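# Slide the open bin into the shelf's empty slot

## Task

Carry the open-fronted bin from the table to the empty space in the shelf's line of bins. Its open side must face outward, matching the neighbouring bins, and its parts must stay inside it. The board over the slot sits low, so tilting the bin on the way in may be necessary. Slide it in fully so it ends up behind the shelf's front lip. The parts in the other bins must stay in their own bins.

## Robot and tools

Robot: two arms, left_arm and right_arm, each ending in a two-finger gripper. left_arm is the robot's own left and sits on the +y side; image sides do not match these names. The fingers point along the gripper's +z axis and separate along its y axis. end_effector_position is the spot between the finger pads, roughly 1 cm short of the tips.

Scene frame: origin at table-top height, directly above the centre of the robot's foot. +x points forward over the table, +y to the robot's left, +z up. The table surface starts near x = +0.15 m and may be turned a little. Positions are in metres and orientations are end_effector_quat_wxyz. Reported values can be wrong by a few centimetres, more at long reach. An arm may come to rest a centimetre or more from its command in free air without touching anything.

One row (used by both motion tools): 14 numbers, each in [-1, 1]. The first seven belong to left_arm and the last seven to right_arm: dx, dy, dz, rx, ry, rz, opening. Fill in all 14 even if one arm stays still. dx, dy, dz and rx, ry, rz are offsets, not poses. They are measured from that arm's Hand target, along scene-frame axes, with 1.0 meaning 0.6 m of travel or 180 degrees of turn. rx, ry, rz form a single rotation vector, and the turn happens about the Hand target's position. A translation longer than 1.0 overall may be cut back along its own direction. opening is an absolute setting rather than an offset: +1 is fully open (0.094 m), -1 is closed. Writing 0 for an arm's six pose numbers asks for its current Hand target again. A 0 in the opening slot is a real command, so to keep a gripper as it is, repeat its present opening (see Tool commands).

execute_actions(actions, cameras): actions is a list of actions. Each action is a table of 1 to 15 rows, and every row lasts one control step of 1/30 s. A table with fewer than 15 rows keeps its final row until 15 steps are done. All rows in one action count from the Hand target at the start of that action, so they do not stack inside it. Later actions and later calls start again from the new Hand target, so sending the same offset again moves further. An empty actions list just reports state and images. cameras lists the camera names whose images come back: omit it, or pass null or ["all"], for all cameras; pass [] for none. A wrong name invalidates the call. The cameras are cam_head_left and cam_head_right, both 672x504.

move(target, speed, blend, opening_speed, blocking, cameras): moves each gripper in a straight line. target is one 14-number row or a list of up to 15 rows. Every row in the list counts from the same starting Hand targets, not from the row before it. speed is the top path speed in m/s, from 0.002 to 4.3 (default 0.25). Turning is capped at twice that value in rad/s. Give one number, or one per target. blend (m) rounds the corners at intermediate targets, and 0 means a sharp corner. opening_speed is how fast the commanded opening changes, per second on the -1..+1 scale, with 0.2 as the minimum. blocking=false returns after about 0.5 s while the motion continues. A move lasts at most 10 s. It does not steer around obstacles or the other arm, and faster moves stray further from the path and strike harder. Avoid paths that pass near an arm's own base, because they can flip its shoulder posture. The result ends with a move: line giving the outcome (done, off_target, moving, held, fault). limits=paced means a commanded pose was clipped, and limits=held means steps were held back by a check.

wait(seconds): 0 to 10 s. Each arm keeps its last command, and any running move continues. stop(): brakes a running move, and needs more room the faster it was going. zoom_image(camera, region): gives an enlarged crop of the latest image from cam_head_left or cam_head_right. region is [x0, y0, x1, y1] in pixels with (0,0) at the top left, at most 504x504. finished_scene(scene): ends the current scene, given its number as an integer, and cannot be undone. Call it only once the bin is in place and will stay there without the robot.

Reading results: Hand target is the last commanded pose after clipping, and it is the base for the next offsets. At each step, commanded orientation is limited to within 40 degrees of the measured one, so large turns take several actions. If a gripper stops short, even an all-zero action asks for the target again; if it still falls short, send the remaining gap as an offset. grip_measured gives the finger opening on the -1..+1 scale, and it follows the command even once the fingers meet an object, so it does not show contact. Squeezing a hard part reads a few mm below its width. grip_effort_nm is the motor effort (negative means closing) and is not a force at the pads. Joint velocities showing "within noise" means the arm is at rest. Joint torques include the arm's weight, are offset and noisy, and the 3rd and 4th values wrap at ±28 N m. Only execute_actions results list positions at intermediate steps.

Things to avoid: dropping the bin or its parts, letting go while a part is still moving, fast impacts, and pushing well past the point of contact. An arm blocked by an object keeps pressing; to end that, command its target back past the gripper. Keep the two grippers apart, since the clearance check does not prevent gripper-to-gripper contact and a hard hit between arms can fail the task. Nothing may fall off the table or be left off it. Holding loads, reaching far out, or pushing toward an unreachable pose heats the motors. A MOTOR HOT line appears at 85 °C, and at 100 °C the arm goes limp and drops what it holds (OVER-TEMPERATURE FAULT). Something may occasionally bump a loose object.

Each tool is called after "Emit:" by a JSON object that holds its "api" and its "payload".

## Session

Emit:
{"api": "execute_actions", "payload": {"actions": []}}

Scene clock: 0.00 s.
left_arm: end_effector_position=(+0.7458, +0.1693, +0.3221) grip_measured=+1.000 grip_effort_nm=n/a end_effector_quat_wxyz=(+0.617, +0.446, +0.648, -0.011) | right_arm: end_effector_position=(+0.7347, -0.1766, +0.3764) grip_measured=+1.000 grip_effort_nm=n/a end_effector_quat_wxyz=(-0.347, +0.454, -0.804, -0.163)
Joint positions: left_arm=[1.369 1.139 0.727 1.431 0.714 1.092 0.094] | right_arm=[-1.208 0.564 0.725 0.117 -0.365 -1.233 0.094]
Joint velocities: within noise
Joint torques (N m): no reading
Motor temperatures (°C): left_arm=[29 27 26 27 29 29 26] | right_arm=[33 25 29 27 28 27 27]
Heat: left arm: hottest waist 29 °C; right arm: hottest waist 33 °C.
Hand target: left_arm +0.7457, +0.1695, +0.3254; +0.619, +0.446, +0.647, -0.009 | right_arm +0.7357, -0.1763, +0.3743; +0.347, -0.454, +0.804, +0.163
Tool commands: left_gripper/opening=+1.0 right_gripper/opening=+1.0

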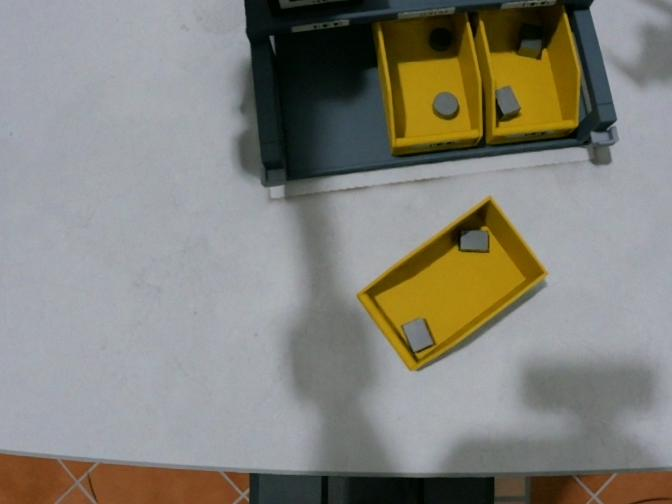

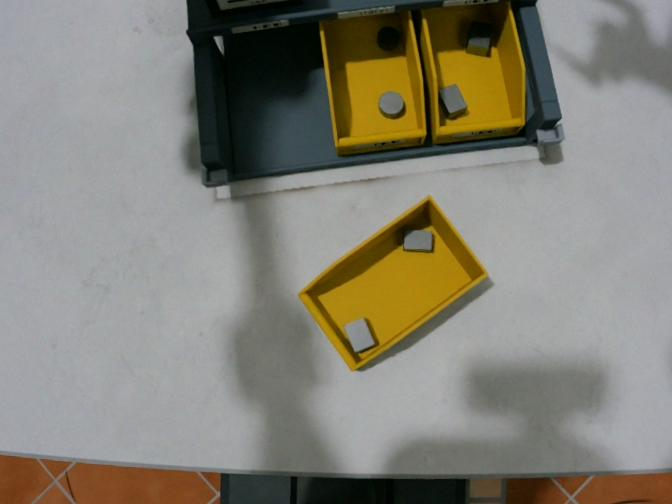

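Emit:
{"api": "zoom_image", "payload": {"camera": "cam_head_left", "region": [220, 0, 640, 220]}}

Emit:
{"api": "zoom_image", "payload": {"camera": "cam_head_left", "region": [330, 180, 570, 390]}}

Scaled by 1.200.

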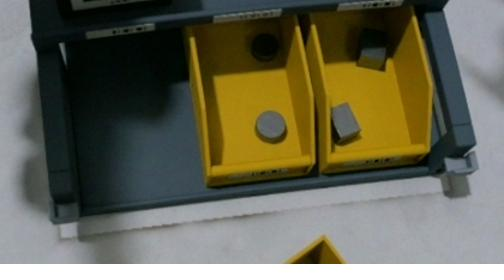

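Scaled by 2.100.

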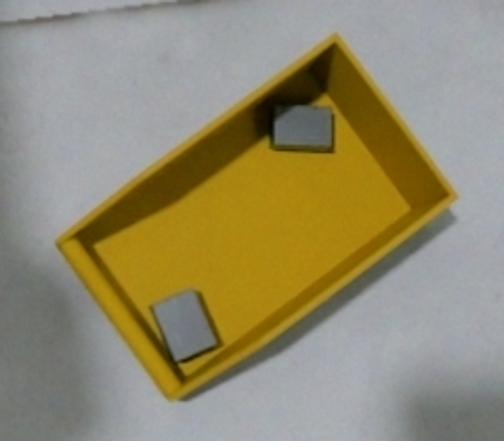

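Emit:
{"api": "move", "payload": {"target": [-0.576, 0.134, -0.126, 0.0066, 0.448, 0.323, 1, 0,0,0,0,0,0,1], "speed": 0.2}}

Scene clock: 14.87 s.
left_arm: end_effector_position=(+0.4196, +0.2490, +0.2429) grip_measured=+1.000 grip_effort_nm=-0.017 end_effector_quat_wxyz=(+0.021, +0.004, +1.000, +0.001) | right_arm: end_effector_position=(+0.7347, -0.1766, +0.3764) grip_measured=+1.000 grip_effort_nm=0.017 end_effector_quat_wxyz=(-0.347, +0.454, -0.804, -0.163)
Joint positions: left_arm=[1.42 1.142 0.295 0.861 -0.144 0.226 0.094] | right_arm=[-1.208 0.564 0.725 0.117 -0.365 -1.233 0.094]
Joint velocities: within noise
Joint torques (N m): left_arm=[-0.21 -8.64 -7.12 0.7 0.21 -0.25] | right_arm=[1.96 -11.93 2.13 0.58 -0.54 0.12]
Motor temperatures (°C): left_arm=[29 28 27 27 29 28 26] | right_arm=[33 26 29 27 28 27 27]
Heat: left arm: hottest waist 29 °C; right arm: hottest waist 33 °C.
Hand target: left_arm +0.4001, +0.2500, +0.2498; +0.000, +0.000, +1.000, +0.000 | right_arm +0.7357, -0.1763, +0.3743; +0.347, -0.454, +0.804, +0.163
Off the commanded pose: left_arm 0.021 m, 2 deg | right_arm 0.002 m, 0 deg.
move: off_target (left_arm)

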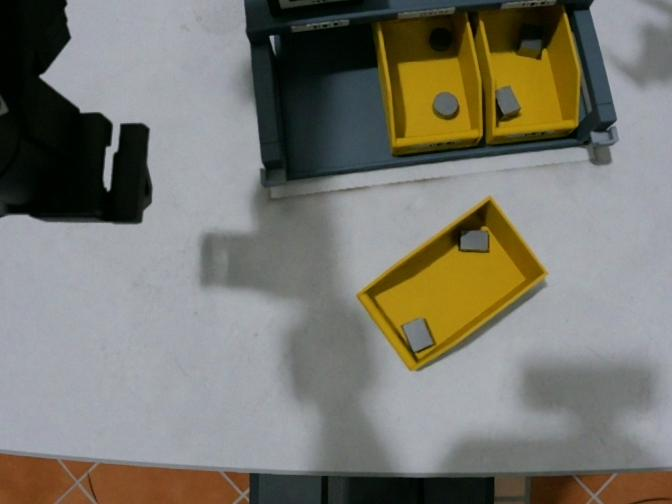

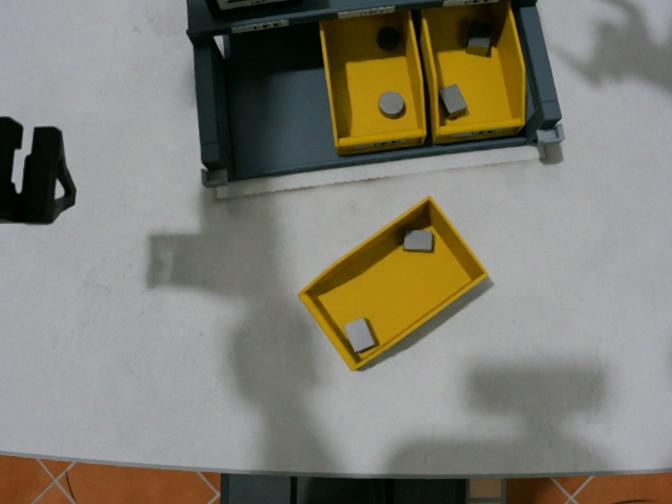

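Emit:
{"api": "move", "payload": {"target": [-0.083, -0.167, -0.20, 0,0,0, 1, 0,0,0,0,0,0,1], "speed": 0.2}}

Scene clock: 17.80 s.
left_arm: end_effector_position=(+0.3431, +0.1539, +0.1298) grip_measured=+1.000 grip_effort_nm=-0.012 end_effector_quat_wxyz=(-0.008, +0.009, +1.000, +0.002) | right_arm: end_effector_position=(+0.7347, -0.1766, +0.3764) grip_measured=+1.000 grip_effort_nm=0.022 end_effector_quat_wxyz=(-0.347, +0.454, -0.804, -0.163)
Joint positions: left_arm=[1.258 1.773 0.58 1.146 -0.321 0.22 0.094] | right_arm=[-1.208 0.564 0.725 0.117 -0.365 -1.233 0.094]
Joint velocities: within noise
Joint torques (N m): left_arm=[-5.19 -7.18 -5.7 1.2 -0.04 -0.19] | right_arm=[1.55 -12.34 2.09 0.58 -0.54 0.16]
Motor temperatures (°C): left_arm=[29 28 27 27 29 28 26] | right_arm=[33 26 29 27 28 26 27]
Heat: left arm: hottest waist 29 °C; right arm: hottest waist 33 °C.
Hand target: left_arm +0.3502, +0.1497, +0.1298; +0.000, +0.000, +1.000, +0.000 | right_arm +0.7357, -0.1763, +0.3743; +0.347, -0.454, +0.804, +0.163
Off the commanded pose: left_arm 0.008 m, 1 deg | right_arm 0.002 m, 0 deg.
move: done

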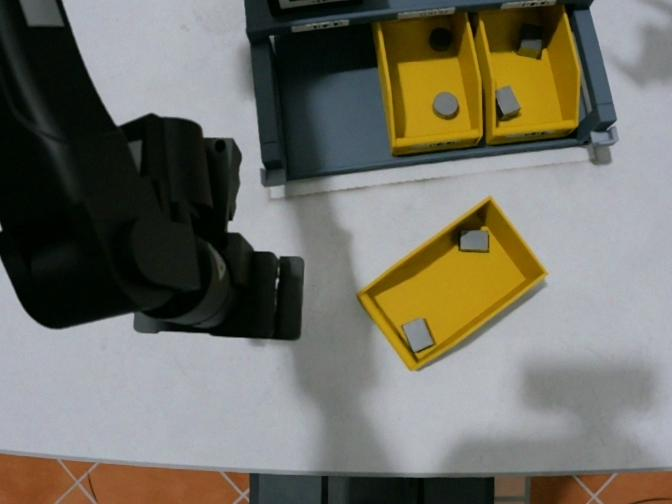

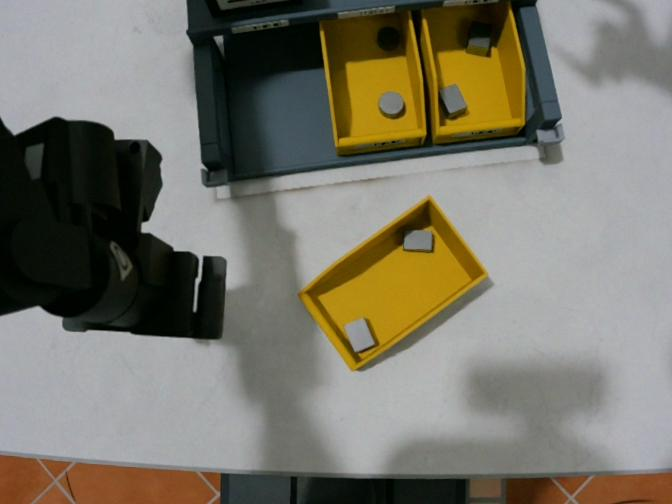

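Emit:
{"api": "zoom_image", "payload": {"camera": "cam_head_left", "region": [100, 100, 340, 380]}}

Emit:
{"api": "zoom_image", "payload": {"camera": "cam_head_right", "region": [50, 100, 290, 380]}}

Scaled by 1.800.

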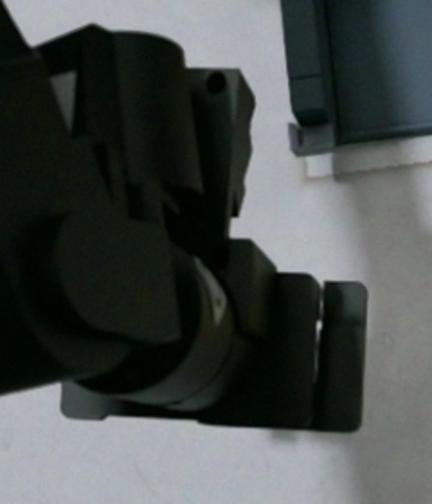

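Scaled by 1.800.

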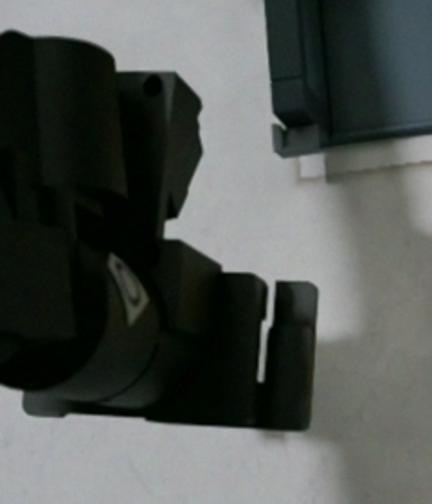

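Emit:
{"api": "move", "payload": {"target": [0, -0.05, -0.05, -0.222,0,0, -0.9, 0,0,0,0,0,0,1], "speed": 0.2}}

Scene clock: 26.07 s.
left_arm: end_effector_position=(+0.3545, +0.1165, +0.1021) grip_measured=-0.898 grip_effort_nm=-0.110 end_effector_quat_wxyz=(+0.003, -0.006, +0.939, -0.343) | right_arm: end_effector_position=(+0.7347, -0.1766, +0.3764) grip_measured=+1.000 grip_effort_nm=0.022 end_effector_quat_wxyz=(-0.347, +0.454, -0.804, -0.163)
Joint positions: left_arm=[1.464 1.761 0.738 0.841 0.578 0.238 0.005] | right_arm=[-1.208 0.564 0.725 0.117 -0.365 -1.233 0.094]
Joint velocities: within noise
Joint torques (N m): left_arm=[-1.55 -6.65 -5.6 0.24 0.62 0.14] | right_arm=[1.79 -12.22 2.04 0.62 -0.54 0.17]
Motor temperatures (°C): left_arm=[29 28 27 27 29 28 26] | right_arm=[33 26 29 27 28 26 27]
Heat: left arm: hottest waist 29 °C; right arm: hottest waist 33 °C.
Hand target: left_arm +0.3504, +0.1197, +0.0998; +0.000, -0.001, +0.940, -0.342 | right_arm +0.7357, -0.1763, +0.3743; +0.347, -0.454, +0.804, +0.163
Off the commanded pose: left_arm 0.006 m, 1 deg | right_arm 0.002 m, 0 deg.
move: done

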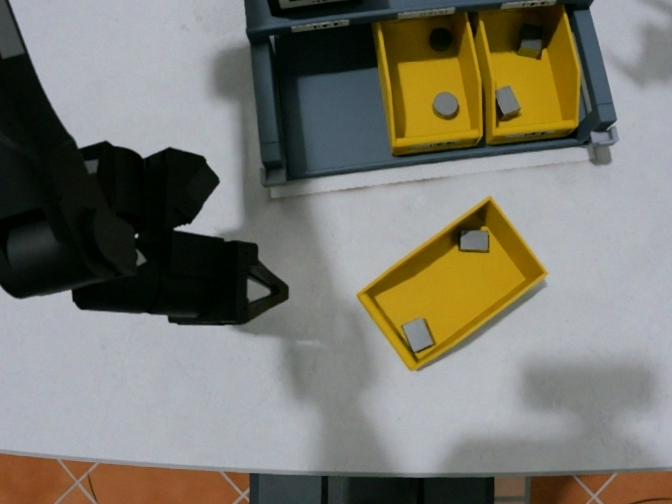

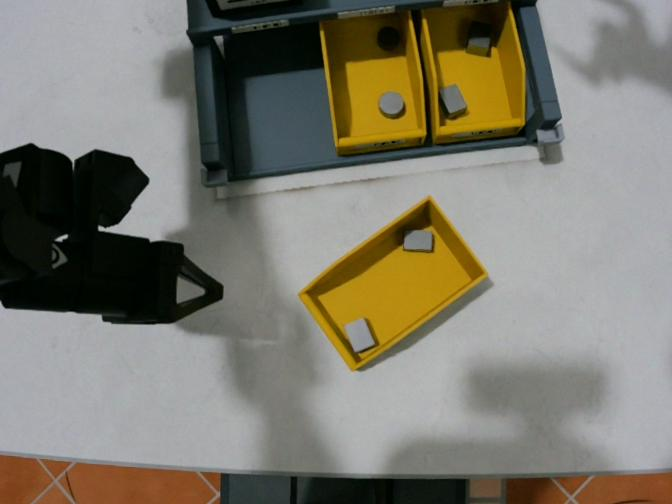

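Emit:
{"api": "move", "payload": {"target": [-0.15, -0.033, -0.12, 0,0,0, -0.9, 0,0,0,0,0,0,1], "speed": 0.2}}

Emit:
{"api": "zoom_image", "payload": {"camera": "cam_head_left", "region": [200, 240, 400, 440]}}

Emit:
{"api": "zoom_image", "payload": {"camera": "cam_head_right", "region": [150, 240, 350, 440]}}

Scene clock: 29.30 s.
left_arm: end_effector_position=(+0.2538, +0.0928, +0.0320) grip_measured=-0.898 grip_effort_nm=-0.120 end_effector_quat_wxyz=(-0.010, -0.009, +0.938, -0.346) | right_arm: end_effector_position=(+0.7347, -0.1766, +0.3764) grip_measured=+1.000 grip_effort_nm=0.027 end_effector_quat_wxyz=(-0.347, +0.454, -0.804, -0.163)
Joint positions: left_arm=[1.476 2.127 0.953 0.961 0.591 0.243 0.005] | right_arm=[-1.208 0.564 0.725 0.117 -0.365 -1.233 0.094]
Joint velocities: within noise
Joint torques (N m): left_arm=[-1.38 -4.84 -6.09 0.8 0.63 0.12] | right_arm=[2.02 -11.99 2.18 0.65 -0.53 0.18]
Motor temperatures (°C): left_arm=[29 28 27 27 29 28 26] | right_arm=[33 26 29 27 28 26 27]
Heat: left arm: hottest waist 29 °C; right arm: hottest waist 33 °C.
Hand target: left_arm +0.2605, +0.0998, +0.0278; +0.000, -0.001, +0.940, -0.342 | right_arm +0.7357, -0.1763, +0.3743; +0.347, -0.454, +0.804, +0.163
Off the commanded pose: left_arm 0.011 m, 2 deg | right_arm 0.002 m, 0 deg.
move: off_target (left_arm)

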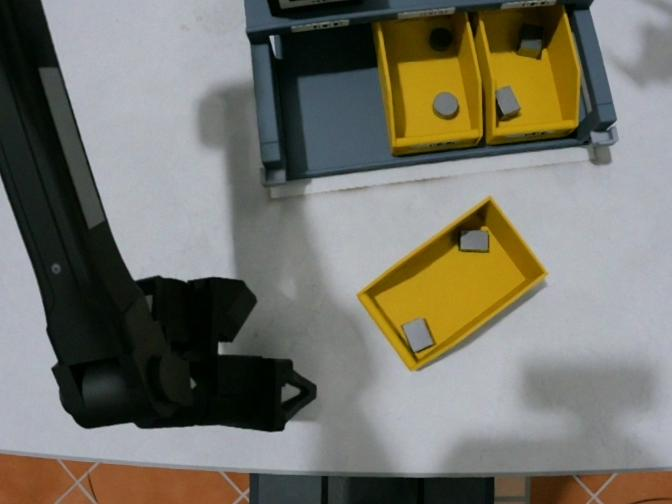

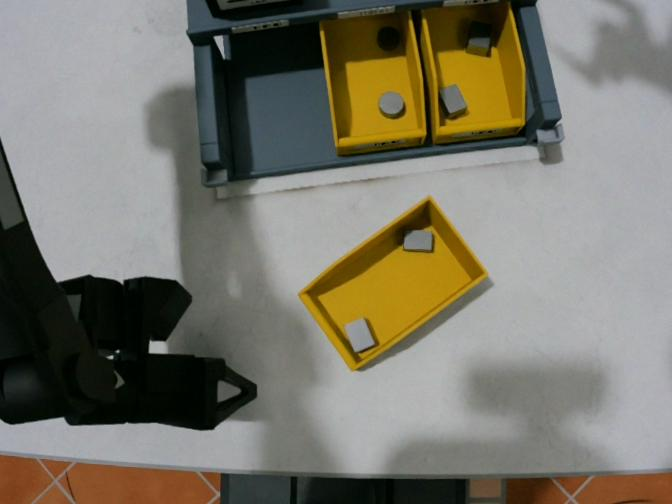

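Scaled by 2.520.

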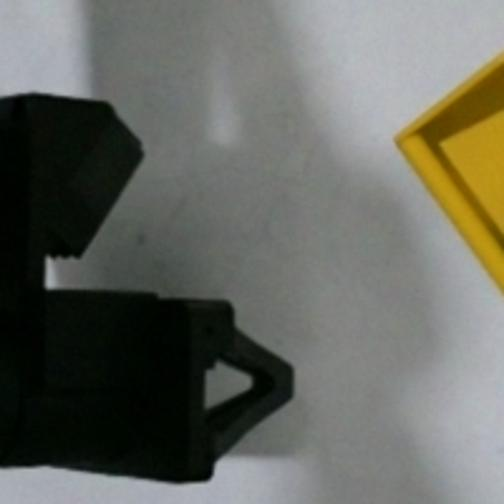

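Scaled by 2.520.

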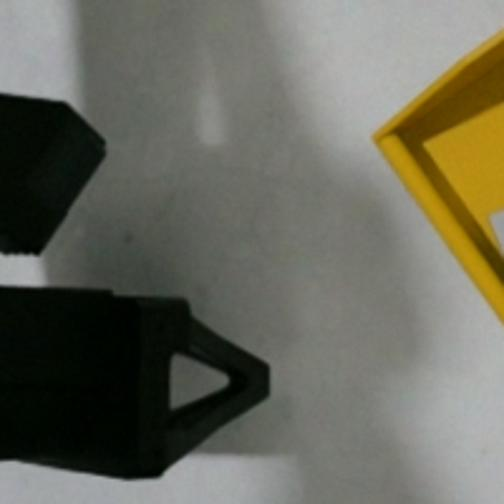

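Emit:
{"api": "zoom_image", "payload": {"camera": "cam_head_left", "region": [450, 180, 570, 300]}}

Emit:
{"api": "zoom_image", "payload": {"camera": "cam_head_right", "region": [390, 180, 510, 300]}}

Emit:
{"api": "zoom_image", "payload": {"camera": "cam_head_left", "region": [340, 270, 460, 390]}}

Emit:
{"api": "zoom_image", "payload": {"camera": "cam_head_right", "region": [280, 270, 400, 390]}}

Scaled by 4.200.

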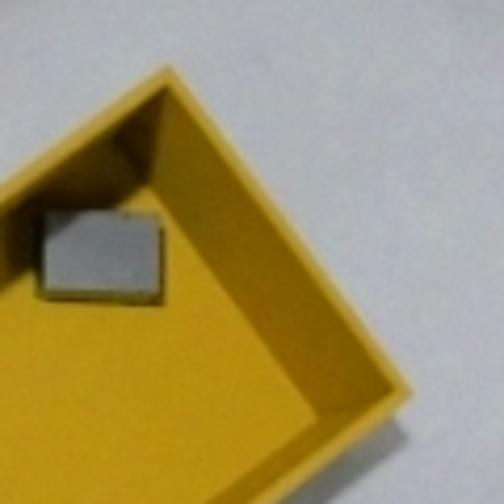

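Scaled by 4.200.

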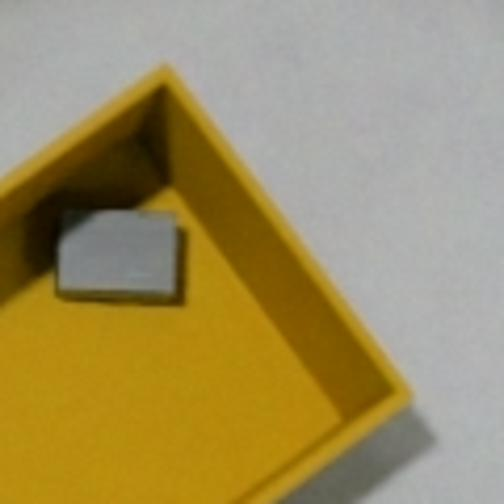

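Scaled by 4.200.

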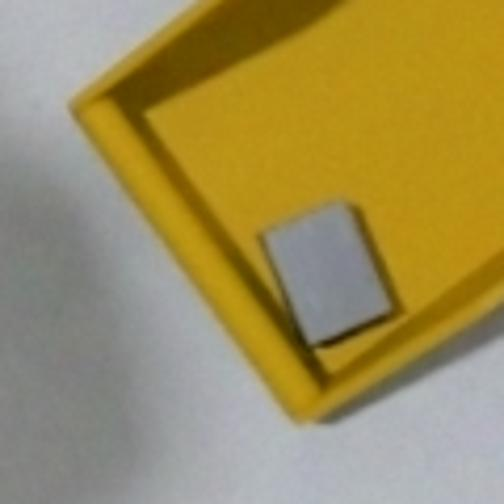

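Scaled by 4.200.

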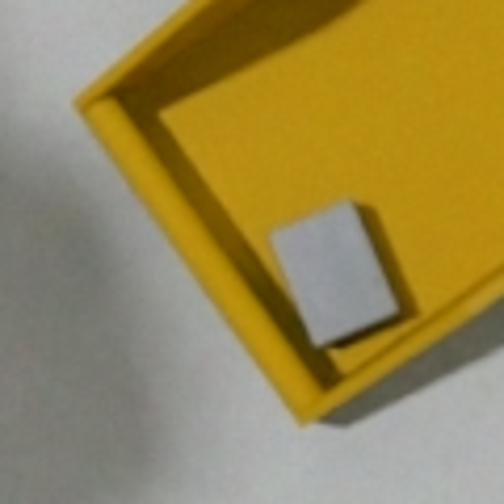

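Emit:
{"api": "move", "payload": {"target": [0, 0, 0.37, 0,0,0, -0.9, 0,0,0,0,0,0,1], "speed": 0.2}}

Emit:
{"api": "zoom_image", "payload": {"camera": "cam_head_left", "region": [200, 300, 320, 420]}}

Emit:
{"api": "zoom_image", "payload": {"camera": "cam_head_right", "region": [100, 300, 220, 420]}}

Scene clock: 42.70 s.
left_arm: end_effector_position=(+0.2662, +0.1028, +0.2294) grip_measured=-0.898 grip_effort_nm=-0.115 end_effector_quat_wxyz=(+0.016, +0.003, +0.942, -0.334) | right_arm: end_effector_position=(+0.7347, -0.1766, +0.3764) grip_measured=+1.000 grip_effort_nm=0.022 end_effector_quat_wxyz=(-0.347, +0.454, -0.804, -0.163)
Joint positions: left_arm=[1.43 1.965 0.387 1.425 0.532 0.243 0.005] | right_arm=[-1.208 0.564 0.725 0.117 -0.365 -1.233 0.094]
Joint velocities: within noise
Joint torques (N m): left_arm=[-3.43 -4.42 -10.51 0.99 0.39 -0.07] | right_arm=[1.85 -12.45 2.15 0.76 -0.57 0.14]
Motor temperatures (°C): left_arm=[29 28 27 27 29 28 26] | right_arm=[33 27 29 27 28 26 27]
Heat: left arm: hottest waist 29 °C; right arm: hottest waist 33 °C.
Hand target: left_arm +0.2603, +0.0999, +0.2499; +0.000, -0.001, +0.940, -0.342 | right_arm +0.7357, -0.1763, +0.3743; +0.347, -0.454, +0.804, +0.163
Off the commanded pose: left_arm 0.021 m, 2 deg | right_arm 0.002 m, 0 deg.
move: off_target (left_arm)

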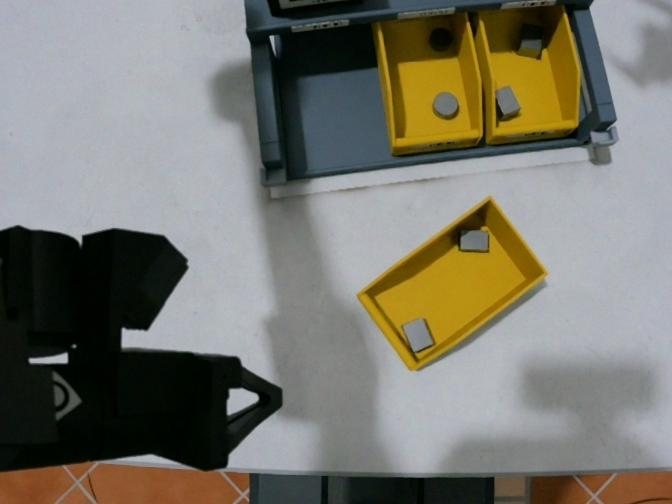

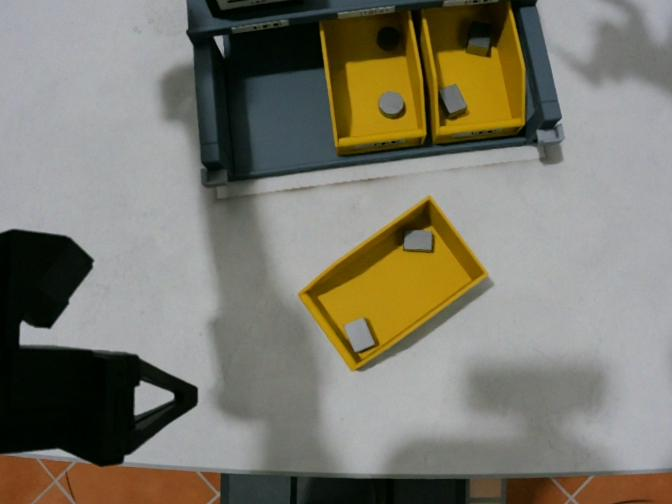

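Scaled by 4.200.

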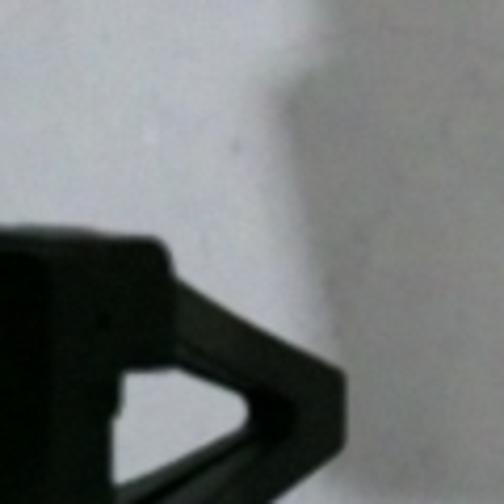

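Scaled by 4.200.

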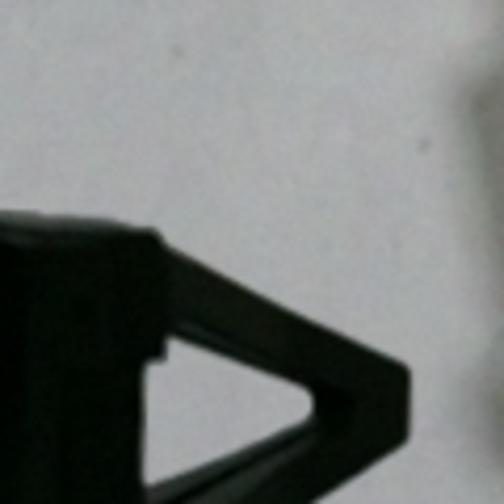

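Emit:
{"api": "move", "payload": {"target": [0.233, 0, 0.0, 0,0,0, -0.9, 0,0,0,0,0,0,1], "speed": 0.2}}

Emit:
{"api": "zoom_image", "payload": {"camera": "cam_head_left", "region": [200, 140, 320, 260]}}

Emit:
{"api": "zoom_image", "payload": {"camera": "cam_head_right", "region": [120, 140, 240, 260]}}

Scene clock: 48.37 s.
left_arm: end_effector_position=(+0.4035, +0.1048, +0.2470) grip_measured=-0.898 grip_effort_nm=-0.115 end_effector_quat_wxyz=(+0.008, +0.006, +0.942, -0.336) | right_arm: end_effector_position=(+0.7347, -0.1766, +0.3764) grip_measured=+1.000 grip_effort_nm=0.022 end_effector_quat_wxyz=(-0.347, +0.454, -0.804, -0.163)
Joint positions: left_arm=[1.33 1.302 0.387 0.752 0.433 0.235 0.005] | right_arm=[-1.208 0.564 0.725 0.117 -0.365 -1.233 0.094]
Joint velocities: within noise
Joint torques (N m): left_arm=[-3.49 -8.47 -5.53 0.38 0.39 -0.16] | right_arm=[1.73 -12.22 2.18 0.59 -0.55 0.16]
Motor temperatures (°C): left_arm=[29 28 28 27 28 28 26] | right_arm=[33 27 29 27 28 26 26]
Heat: left arm: hottest waist 29 °C; right arm: hottest waist 33 °C.
Hand target: left_arm +0.4001, +0.1000, +0.2498; +0.000, -0.001, +0.940, -0.341 | right_arm +0.7357, -0.1763, +0.3743; +0.347, -0.454, +0.804, +0.163
Off the commanded pose: left_arm 0.007 m, 1 deg | right_arm 0.002 m, 0 deg.
move: done

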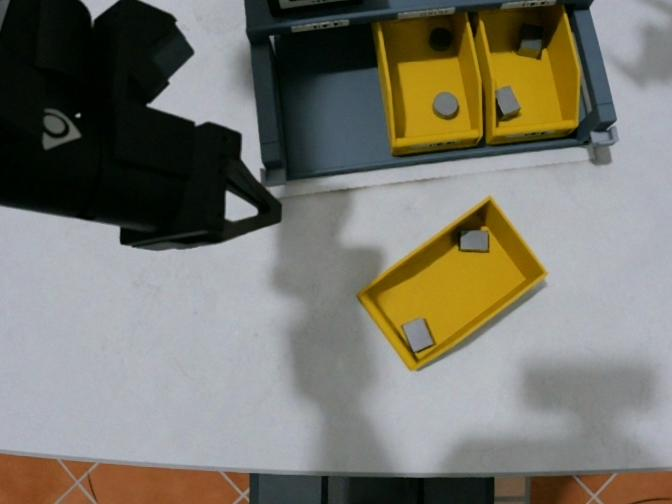

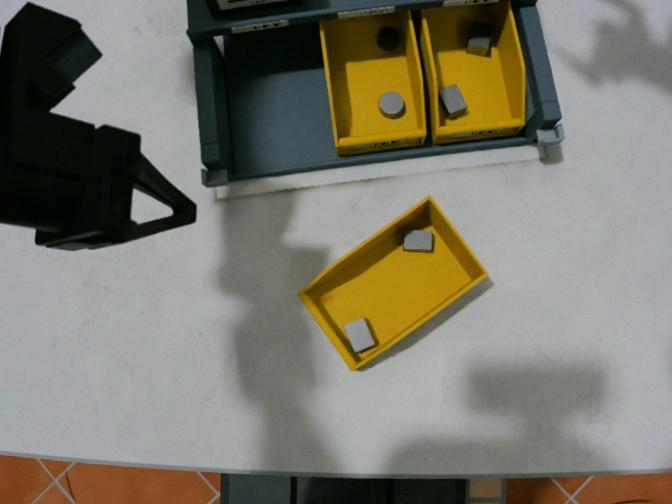

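Scaled by 4.200.

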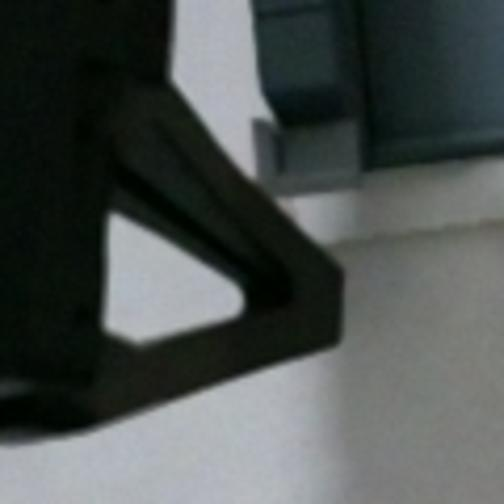

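Scaled by 4.200.

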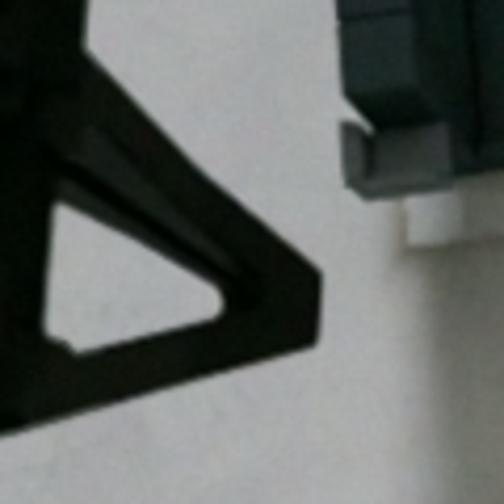

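Emit:
{"api": "move", "payload": {"target": [0, 0.25, 0.0, 0,0,0, -0.9, 0,0,0,0,0,0,1], "speed": 0.25}}

Emit:
{"api": "zoom_image", "payload": {"camera": "cam_head_left", "region": [230, 0, 430, 200]}}

Emit:
{"api": "zoom_image", "payload": {"camera": "cam_head_right", "region": [170, 0, 370, 200]}}

Emit:
{"api": "zoom_image", "payload": {"camera": "cam_head_left", "region": [430, 0, 630, 200]}}

Emit:
{"api": "zoom_image", "payload": {"camera": "cam_head_right", "region": [370, 0, 570, 200]}}

Scene clock: 60.53 s.
left_arm: end_effector_position=(+0.3940, +0.2512, +0.2489) grip_measured=-0.898 grip_effort_nm=-0.120 end_effector_quat_wxyz=(-0.007, -0.011, +0.941, -0.339) | right_arm: end_effector_position=(+0.7347, -0.1766, +0.3764) grip_measured=+1.000 grip_effort_nm=0.022 end_effector_quat_wxyz=(-0.347, +0.454, -0.804, -0.163)
Joint positions: left_arm=[1.83 1.194 0.433 0.483 0.922 0.347 0.005] | right_arm=[-1.208 0.564 0.725 0.117 -0.365 -1.233 0.094]
Joint velocities: within noise
Joint torques (N m): left_arm=[0.5 -10.87 -4.53 0.16 0.58 0.12] | right_arm=[1.9 -12.1 2.11 0.59 -0.54 0.15]
Motor temperatures (°C): left_arm=[29 28 28 27 28 28 26] | right_arm=[33 27 29 27 28 26 26]
Heat: left arm: hottest waist 29 °C; right arm: hottest waist 33 °C.
Hand target: left_arm +0.4003, +0.2499, +0.2498; +0.001, -0.001, +0.940, -0.341 | right_arm +0.7357, -0.1763, +0.3743; +0.347, -0.454, +0.804, +0.163
Off the commanded pose: left_arm 0.006 m, 2 deg | right_arm 0.002 m, 0 deg.
move: done

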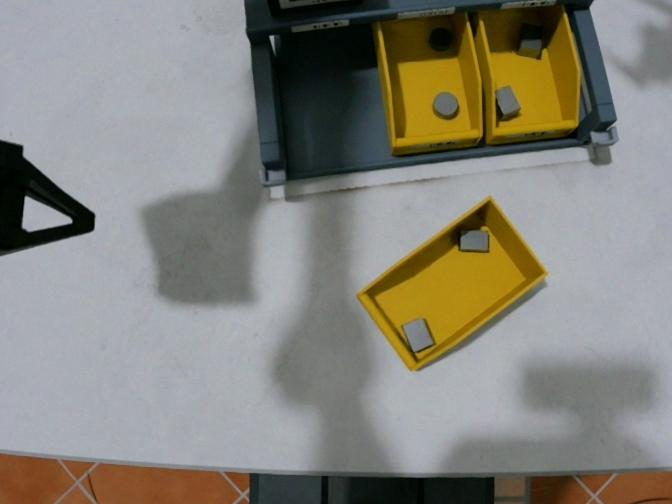

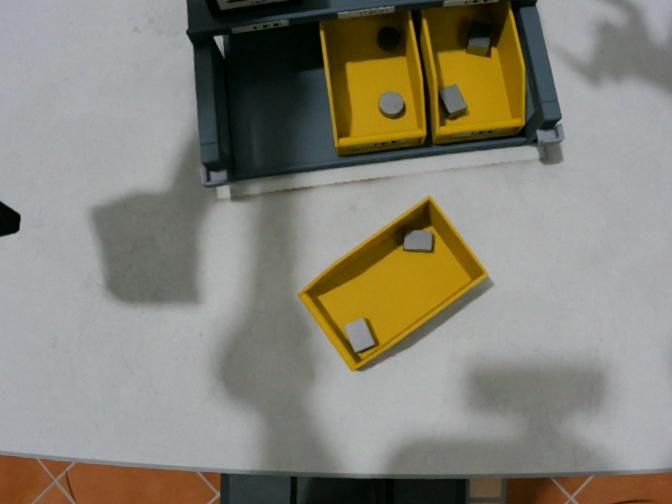

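Scaled by 2.520.

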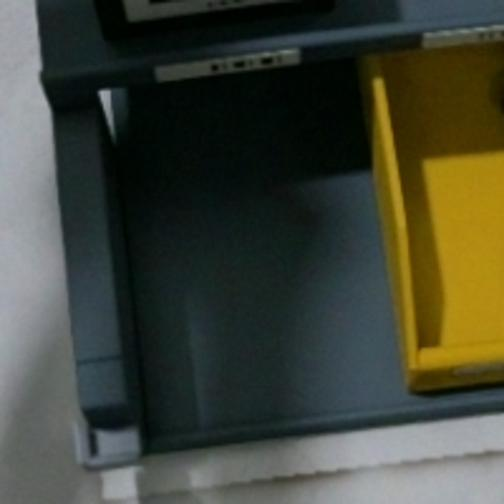

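Scaled by 2.520.

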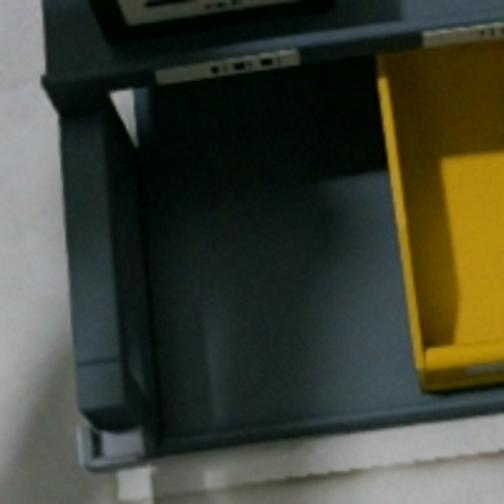

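Scaled by 2.520.

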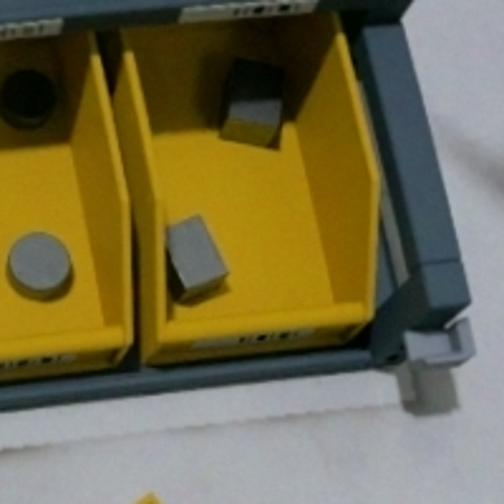

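Scaled by 2.520.

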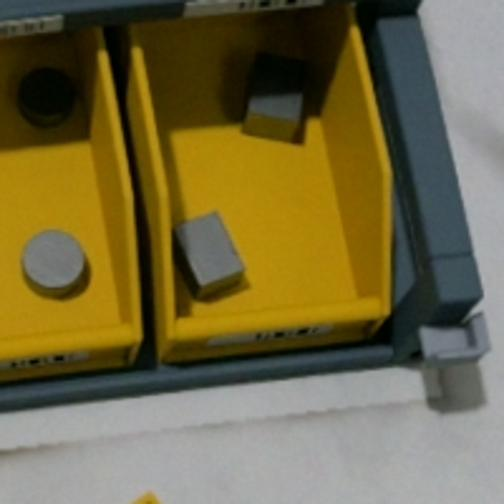

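Emit:
{"api": "move", "payload": {"target": [-0.167, -0.2165, -0.300, 0.2145, 0.069, 0.1895, -0.2, 0,0,0,0,0,0,1], "speed": 0.2}}

Emit:
{"api": "zoom_image", "payload": {"camera": "cam_head_left", "region": [150, 220, 390, 460]}}

Emit:
{"api": "zoom_image", "payload": {"camera": "cam_head_right", "region": [90, 220, 330, 460]}}

Scene clock: 84.73 s.
left_arm: end_effector_position=(+0.2992, +0.1262, +0.0700) grip_measured=-0.202 grip_effort_nm=0.081 end_effector_quat_wxyz=(+0.002, -0.299, +0.954, +0.004) | right_arm: end_effector_position=(+0.7347, -0.1766, +0.3764) grip_measured=+1.000 grip_effort_nm=0.027 end_effector_quat_wxyz=(-0.347, +0.454, -0.804, -0.163)
Joint positions: left_arm=[1.26 2.024 0.765 1.231 -0.318 -0.4 0.037] | right_arm=[-1.208 0.564 0.725 0.117 -0.365 -1.233 0.094]
Joint velocities: within noise
Joint torques (N m): left_arm=[-5.42 -4.6 -5.68 0.61 -0.11 -0.29] | right_arm=[2.2 -12.1 2.1 0.85 -0.53 0.18]
Motor temperatures (°C): left_arm=[29 28 28 27 28 28 26] | right_arm=[33 27 28 27 28 26 26]
Heat: left arm: hottest waist 29 °C; right arm: hottest waist 33 °C.
Hand target: left_arm +0.3000, +0.1200, +0.0698; +0.000, -0.306, +0.952, +0.000 | right_arm +0.7357, -0.1763, +0.3743; +0.347, -0.454, +0.804, +0.163
Off the commanded pose: left_arm 0.006 m, 1 deg | right_arm 0.002 m, 0 deg.
move: done

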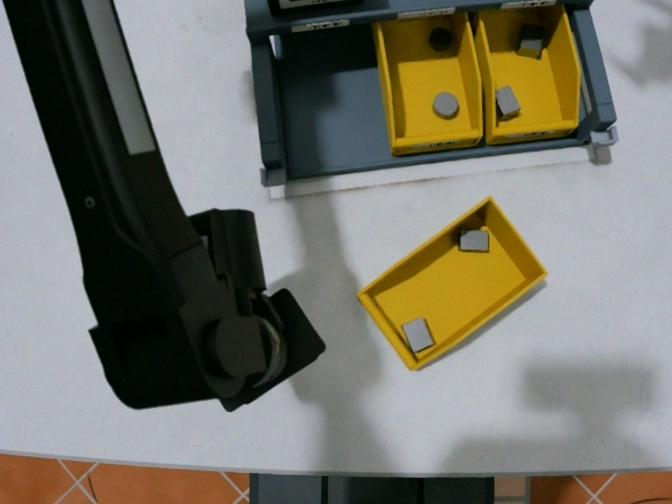

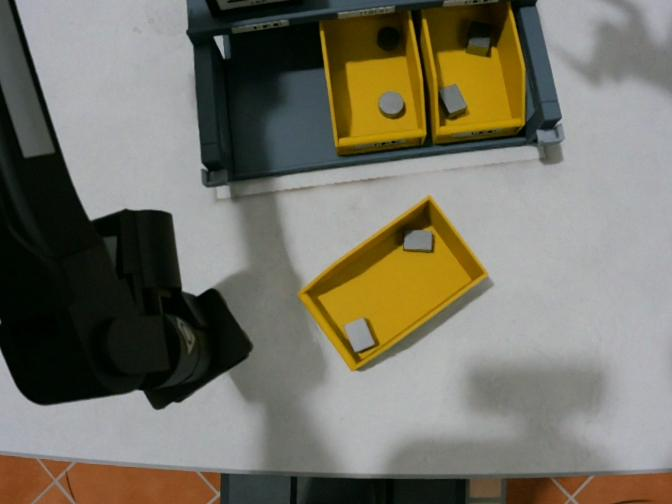

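Scaled by 2.100.

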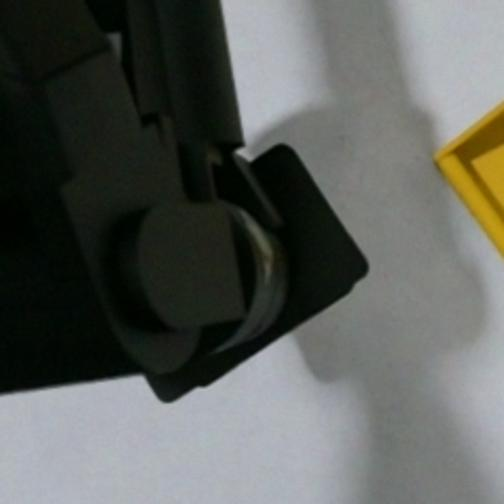

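Scaled by 2.100.

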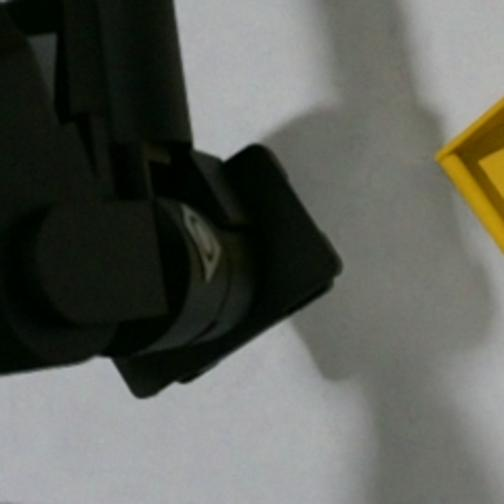

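Emit:
{"api": "move", "payload": {"target": [0, 0, -0.075, 0, 0, 0, -0.2, 0,0,0,0,0,0,1], "speed": 0.05, "cameras": []}}

Emit:
{"api": "move", "payload": {"target": [0, 0, -0.0167, 0, 0, 0, -0.2, 0,0,0,0,0,0,1], "speed": 0.03, "cameras": []}}

Scene clock: 92.87 s.
left_arm: end_effector_position=(+0.3047, +0.1153, +0.0279) grip_measured=-0.202 grip_effort_nm=0.085 end_effector_quat_wxyz=(+0.004, -0.301, +0.954, -0.004) | right_arm: end_effector_position=(+0.7347, -0.1766, +0.3764) grip_measured=+1.000 grip_effort_nm=0.022 end_effector_quat_wxyz=(-0.347, +0.454, -0.804, -0.163)
Joint positions: left_arm=[1.269 2.068 0.892 1.154 -0.295 -0.401 0.037] | right_arm=[-1.208 0.564 0.725 0.117 -0.365 -1.233 0.094]
Joint velocities: within noise
Joint torques (N m): left_arm=[-4.84 -3.9 -5.59 0.53 0.13 -0.21] | right_arm=[1.49 -11.99 2.13 0.65 -0.53 0.17]
Motor temperatures (°C): left_arm=[29 28 28 27 28 28 25] | right_arm=[33 27 28 27 28 26 26]
Heat: left arm: hottest waist 29 °C; right arm: hottest waist 33 °C.
Hand target: left_arm +0.2998, +0.1199, +0.0249; +0.000, -0.306, +0.952, +0.000 | right_arm +0.7357, -0.1763, +0.3743; +0.347, -0.454, +0.804, +0.163
Off the commanded pose: left_arm 0.007 m, 1 deg | right_arm 0.002 m, 0 deg.
move: done
No camera images: "cameras" was empty.

Scene clock: 93.63 s.
left_arm: end_effector_position=(+0.3049, +0.1147, +0.0181) grip_measured=-0.202 grip_effort_nm=0.085 end_effector_quat_wxyz=(+0.004, -0.301, +0.954, -0.004) | right_arm: end_effector_position=(+0.7347, -0.1766, +0.3764) grip_measured=+1.000 grip_effort_nm=0.022 end_effector_quat_wxyz=(-0.347, +0.454, -0.804, -0.163)
Joint positions: left_arm=[1.274 2.08 0.921 1.137 -0.289 -0.401 0.037] | right_arm=[-1.208 0.564 0.725 0.117 -0.365 -1.233 0.094]
Joint velocities: within noise
Joint torques (N m): left_arm=[-4.78 -3.84 -5.52 0.85 0.09 -0.25] | right_arm=[1.67 -12.4 2.22 0.66 -0.55 0.17]
Motor temperatures (°C): left_arm=[29 28 28 27 28 28 25] | right_arm=[33 27 28 27 28 26 26]
Heat: left arm: hottest waist 29 °C; right arm: hottest waist 33 °C.
Hand target: left_arm +0.3001, +0.1199, +0.0147; +0.000, -0.306, +0.952, +0.000 | right_arm +0.7357, -0.1763, +0.3743; +0.347, -0.454, +0.804, +0.163
Off the commanded pose: left_arm 0.008 m, 1 deg | right_arm 0.002 m, 0 deg.
move: done
No camera images: "cameras" was empty.

Emit:
{"api": "move", "payload": {"target": [0, 0, -0.01, 0, 0, 0, -0.2, 0,0,0,0,0,0,1], "speed": 0.03, "cameras": []}}

Emit:
{"api": "move", "payload": {"target": [0, 0, -0.01, 0, 0, 0, -0.2, 0,0,0,0,0,0,1], "speed": 0.03, "cameras": []}}

Scene clock: 95.43 s.
left_arm: end_effector_position=(+0.3048, +0.1144, +0.0123) grip_measured=-0.202 grip_effort_nm=0.085 end_effector_quat_wxyz=(+0.003, -0.301, +0.954, -0.004) | right_arm: end_effector_position=(+0.7347, -0.1766, +0.3764) grip_measured=+1.000 grip_effort_nm=0.017 end_effector_quat_wxyz=(-0.347, +0.454, -0.804, -0.163)
Joint positions: left_arm=[1.277 2.087 0.938 1.127 -0.286 -0.401 0.037] | right_arm=[-1.208 0.564 0.725 0.117 -0.365 -1.233 0.094]
Joint velocities: within noise
Joint torques (N m): left_arm=[-4.37 -3.72 -5.38 0.64 0.12 -0.22] | right_arm=[1.9 -12.16 2.17 0.64 -0.54 0.16]
Motor temperatures (°C): left_arm=[29 28 28 27 28 28 25] | right_arm=[33 27 28 27 28 26 26]
Heat: left arm: hottest waist 29 °C; right arm: hottest waist 33 °C.
Hand target: left_arm +0.2998, +0.1199, +0.0088; +0.000, -0.306, +0.952, +0.000 | right_arm +0.7357, -0.1763, +0.3743; +0.347, -0.454, +0.804, +0.163
Off the commanded pose: left_arm 0.008 m, 1 deg | right_arm 0.002 m, 0 deg.
move: done
No camera images: "cameras" was empty.

Scene clock: 96.17 s.
left_arm: end_effector_position=(+0.3050, +0.1145, +0.0062) grip_measured=-0.202 grip_effort_nm=0.085 end_effector_quat_wxyz=(+0.004, -0.301, +0.954, -0.004) | right_arm: end_effector_position=(+0.7347, -0.1766, +0.3764) grip_measured=+1.000 grip_effort_nm=0.027 end_effector_quat_wxyz=(-0.347, +0.454, -0.804, -0.163)
Joint positions: left_arm=[1.28 2.094 0.956 1.117 -0.283 -0.401 0.037] | right_arm=[-1.208 0.564 0.725 0.117 -0.365 -1.233 0.094]
Joint velocities: within noise
Joint torques (N m): left_arm=[-4.6 -4.01 -5.42 0.53 0.13 -0.25] | right_arm=[1.79 -12.28 2.09 0.61 -0.53 0.18]
Motor temperatures (°C): left_arm=[29 28 28 27 28 28 25] | right_arm=[33 27 28 27 28 26 26]
Heat: left arm: hottest waist 29 °C; right arm: hottest waist 33 °C.
Hand target: left_arm +0.2999, +0.1200, +0.0027; +0.000, -0.306, +0.952, +0.000 | right_arm +0.7357, -0.1763, +0.3743; +0.347, -0.454, +0.804, +0.163
Off the commanded pose: left_arm 0.008 m, 1 deg | right_arm 0.002 m, 0 deg.
move: done
No camera images: "cameras" was empty.

Emit:
{"api": "move", "payload": {"target": [0, 0, -0.01, 0, 0, 0, -0.2, 0,0,0,0,0,0,1], "speed": 0.03, "cameras": []}}

Emit:
{"api": "move", "payload": {"target": [0, 0, -0.01, 0, 0, 0, -0.2, 0,0,0,0,0,0,1], "speed": 0.03, "cameras": []}}

Scene clock: 97.93 s.
left_arm: end_effector_position=(+0.3038, +0.1136, +0.0049) grip_measured=-0.202 grip_effort_nm=0.085 end_effector_quat_wxyz=(+0.002, -0.300, +0.954, -0.005) | right_arm: end_effector_position=(+0.7347, -0.1766, +0.3764) grip_measured=+1.000 grip_effort_nm=0.017 end_effector_quat_wxyz=(-0.347, +0.454, -0.804, -0.163)
Joint positions: left_arm=[1.28 2.097 0.96 1.111 -0.28 -0.401 0.037] | right_arm=[-1.208 0.564 0.725 0.117 -0.365 -1.233 0.094]
Joint velocities: within noise
Joint torques (N m): left_arm=[-4.48 -3.96 -4.4 0.29 0.2 -0.26] | right_arm=[1.85 -12.1 2.15 0.73 -0.53 0.17]
Motor temperatures (°C): left_arm=[29 28 28 27 28 28 25] | right_arm=[33 27 28 27 28 26 26]
Heat: left arm: hottest waist 29 °C; right arm: hottest waist 33 °C.
Hand target: left_arm +0.2999, +0.1200, -0.0032; +0.000, -0.306, +0.952, +0.000 | right_arm +0.7357, -0.1763, +0.3743; +0.347, -0.454, +0.804, +0.163
Off the commanded pose: left_arm 0.011 m, 1 deg | right_arm 0.002 m, 0 deg.
move: off_target (left_arm)
No camera images: "cameras" was empty.

Scene clock: 98.63 s.
left_arm: end_effector_position=(+0.3034, +0.1133, +0.0043) grip_measured=-0.202 grip_effort_nm=0.085 end_effector_quat_wxyz=(+0.000, -0.300, +0.954, -0.005) | right_arm: end_effector_position=(+0.7347, -0.1766, +0.3764) grip_measured=+1.000 grip_effort_nm=0.022 end_effector_quat_wxyz=(-0.347, +0.454, -0.804, -0.163)
Joint positions: left_arm=[1.28 2.097 0.962 1.107 -0.28 -0.401 0.037] | right_arm=[-1.208 0.564 0.725 0.117 -0.365 -1.233 0.094]
Joint velocities: within noise
Joint torques (N m): left_arm=[-4.07 -3.02 -3.38 0.02 0.3 -0.2] | right_arm=[2.02 -12.22 2.02 0.66 -0.54 0.18]
Motor temperatures (°C): left_arm=[29 28 28 27 28 28 25] | right_arm=[33 27 28 27 28 26 26]
Heat: left arm: hottest waist 29 °C; right arm: hottest waist 33 °C.
Hand target: left_arm +0.3000, +0.1200, -0.0092; +0.000, -0.306, +0.952, +0.000 | right_arm +0.7357, -0.1763, +0.3743; +0.347, -0.454, +0.804, +0.163
Off the commanded pose: left_arm 0.015 m, 1 deg | right_arm 0.002 m, 0 deg.
move: off_target (left_arm)
No camera images: "cameras" was empty.


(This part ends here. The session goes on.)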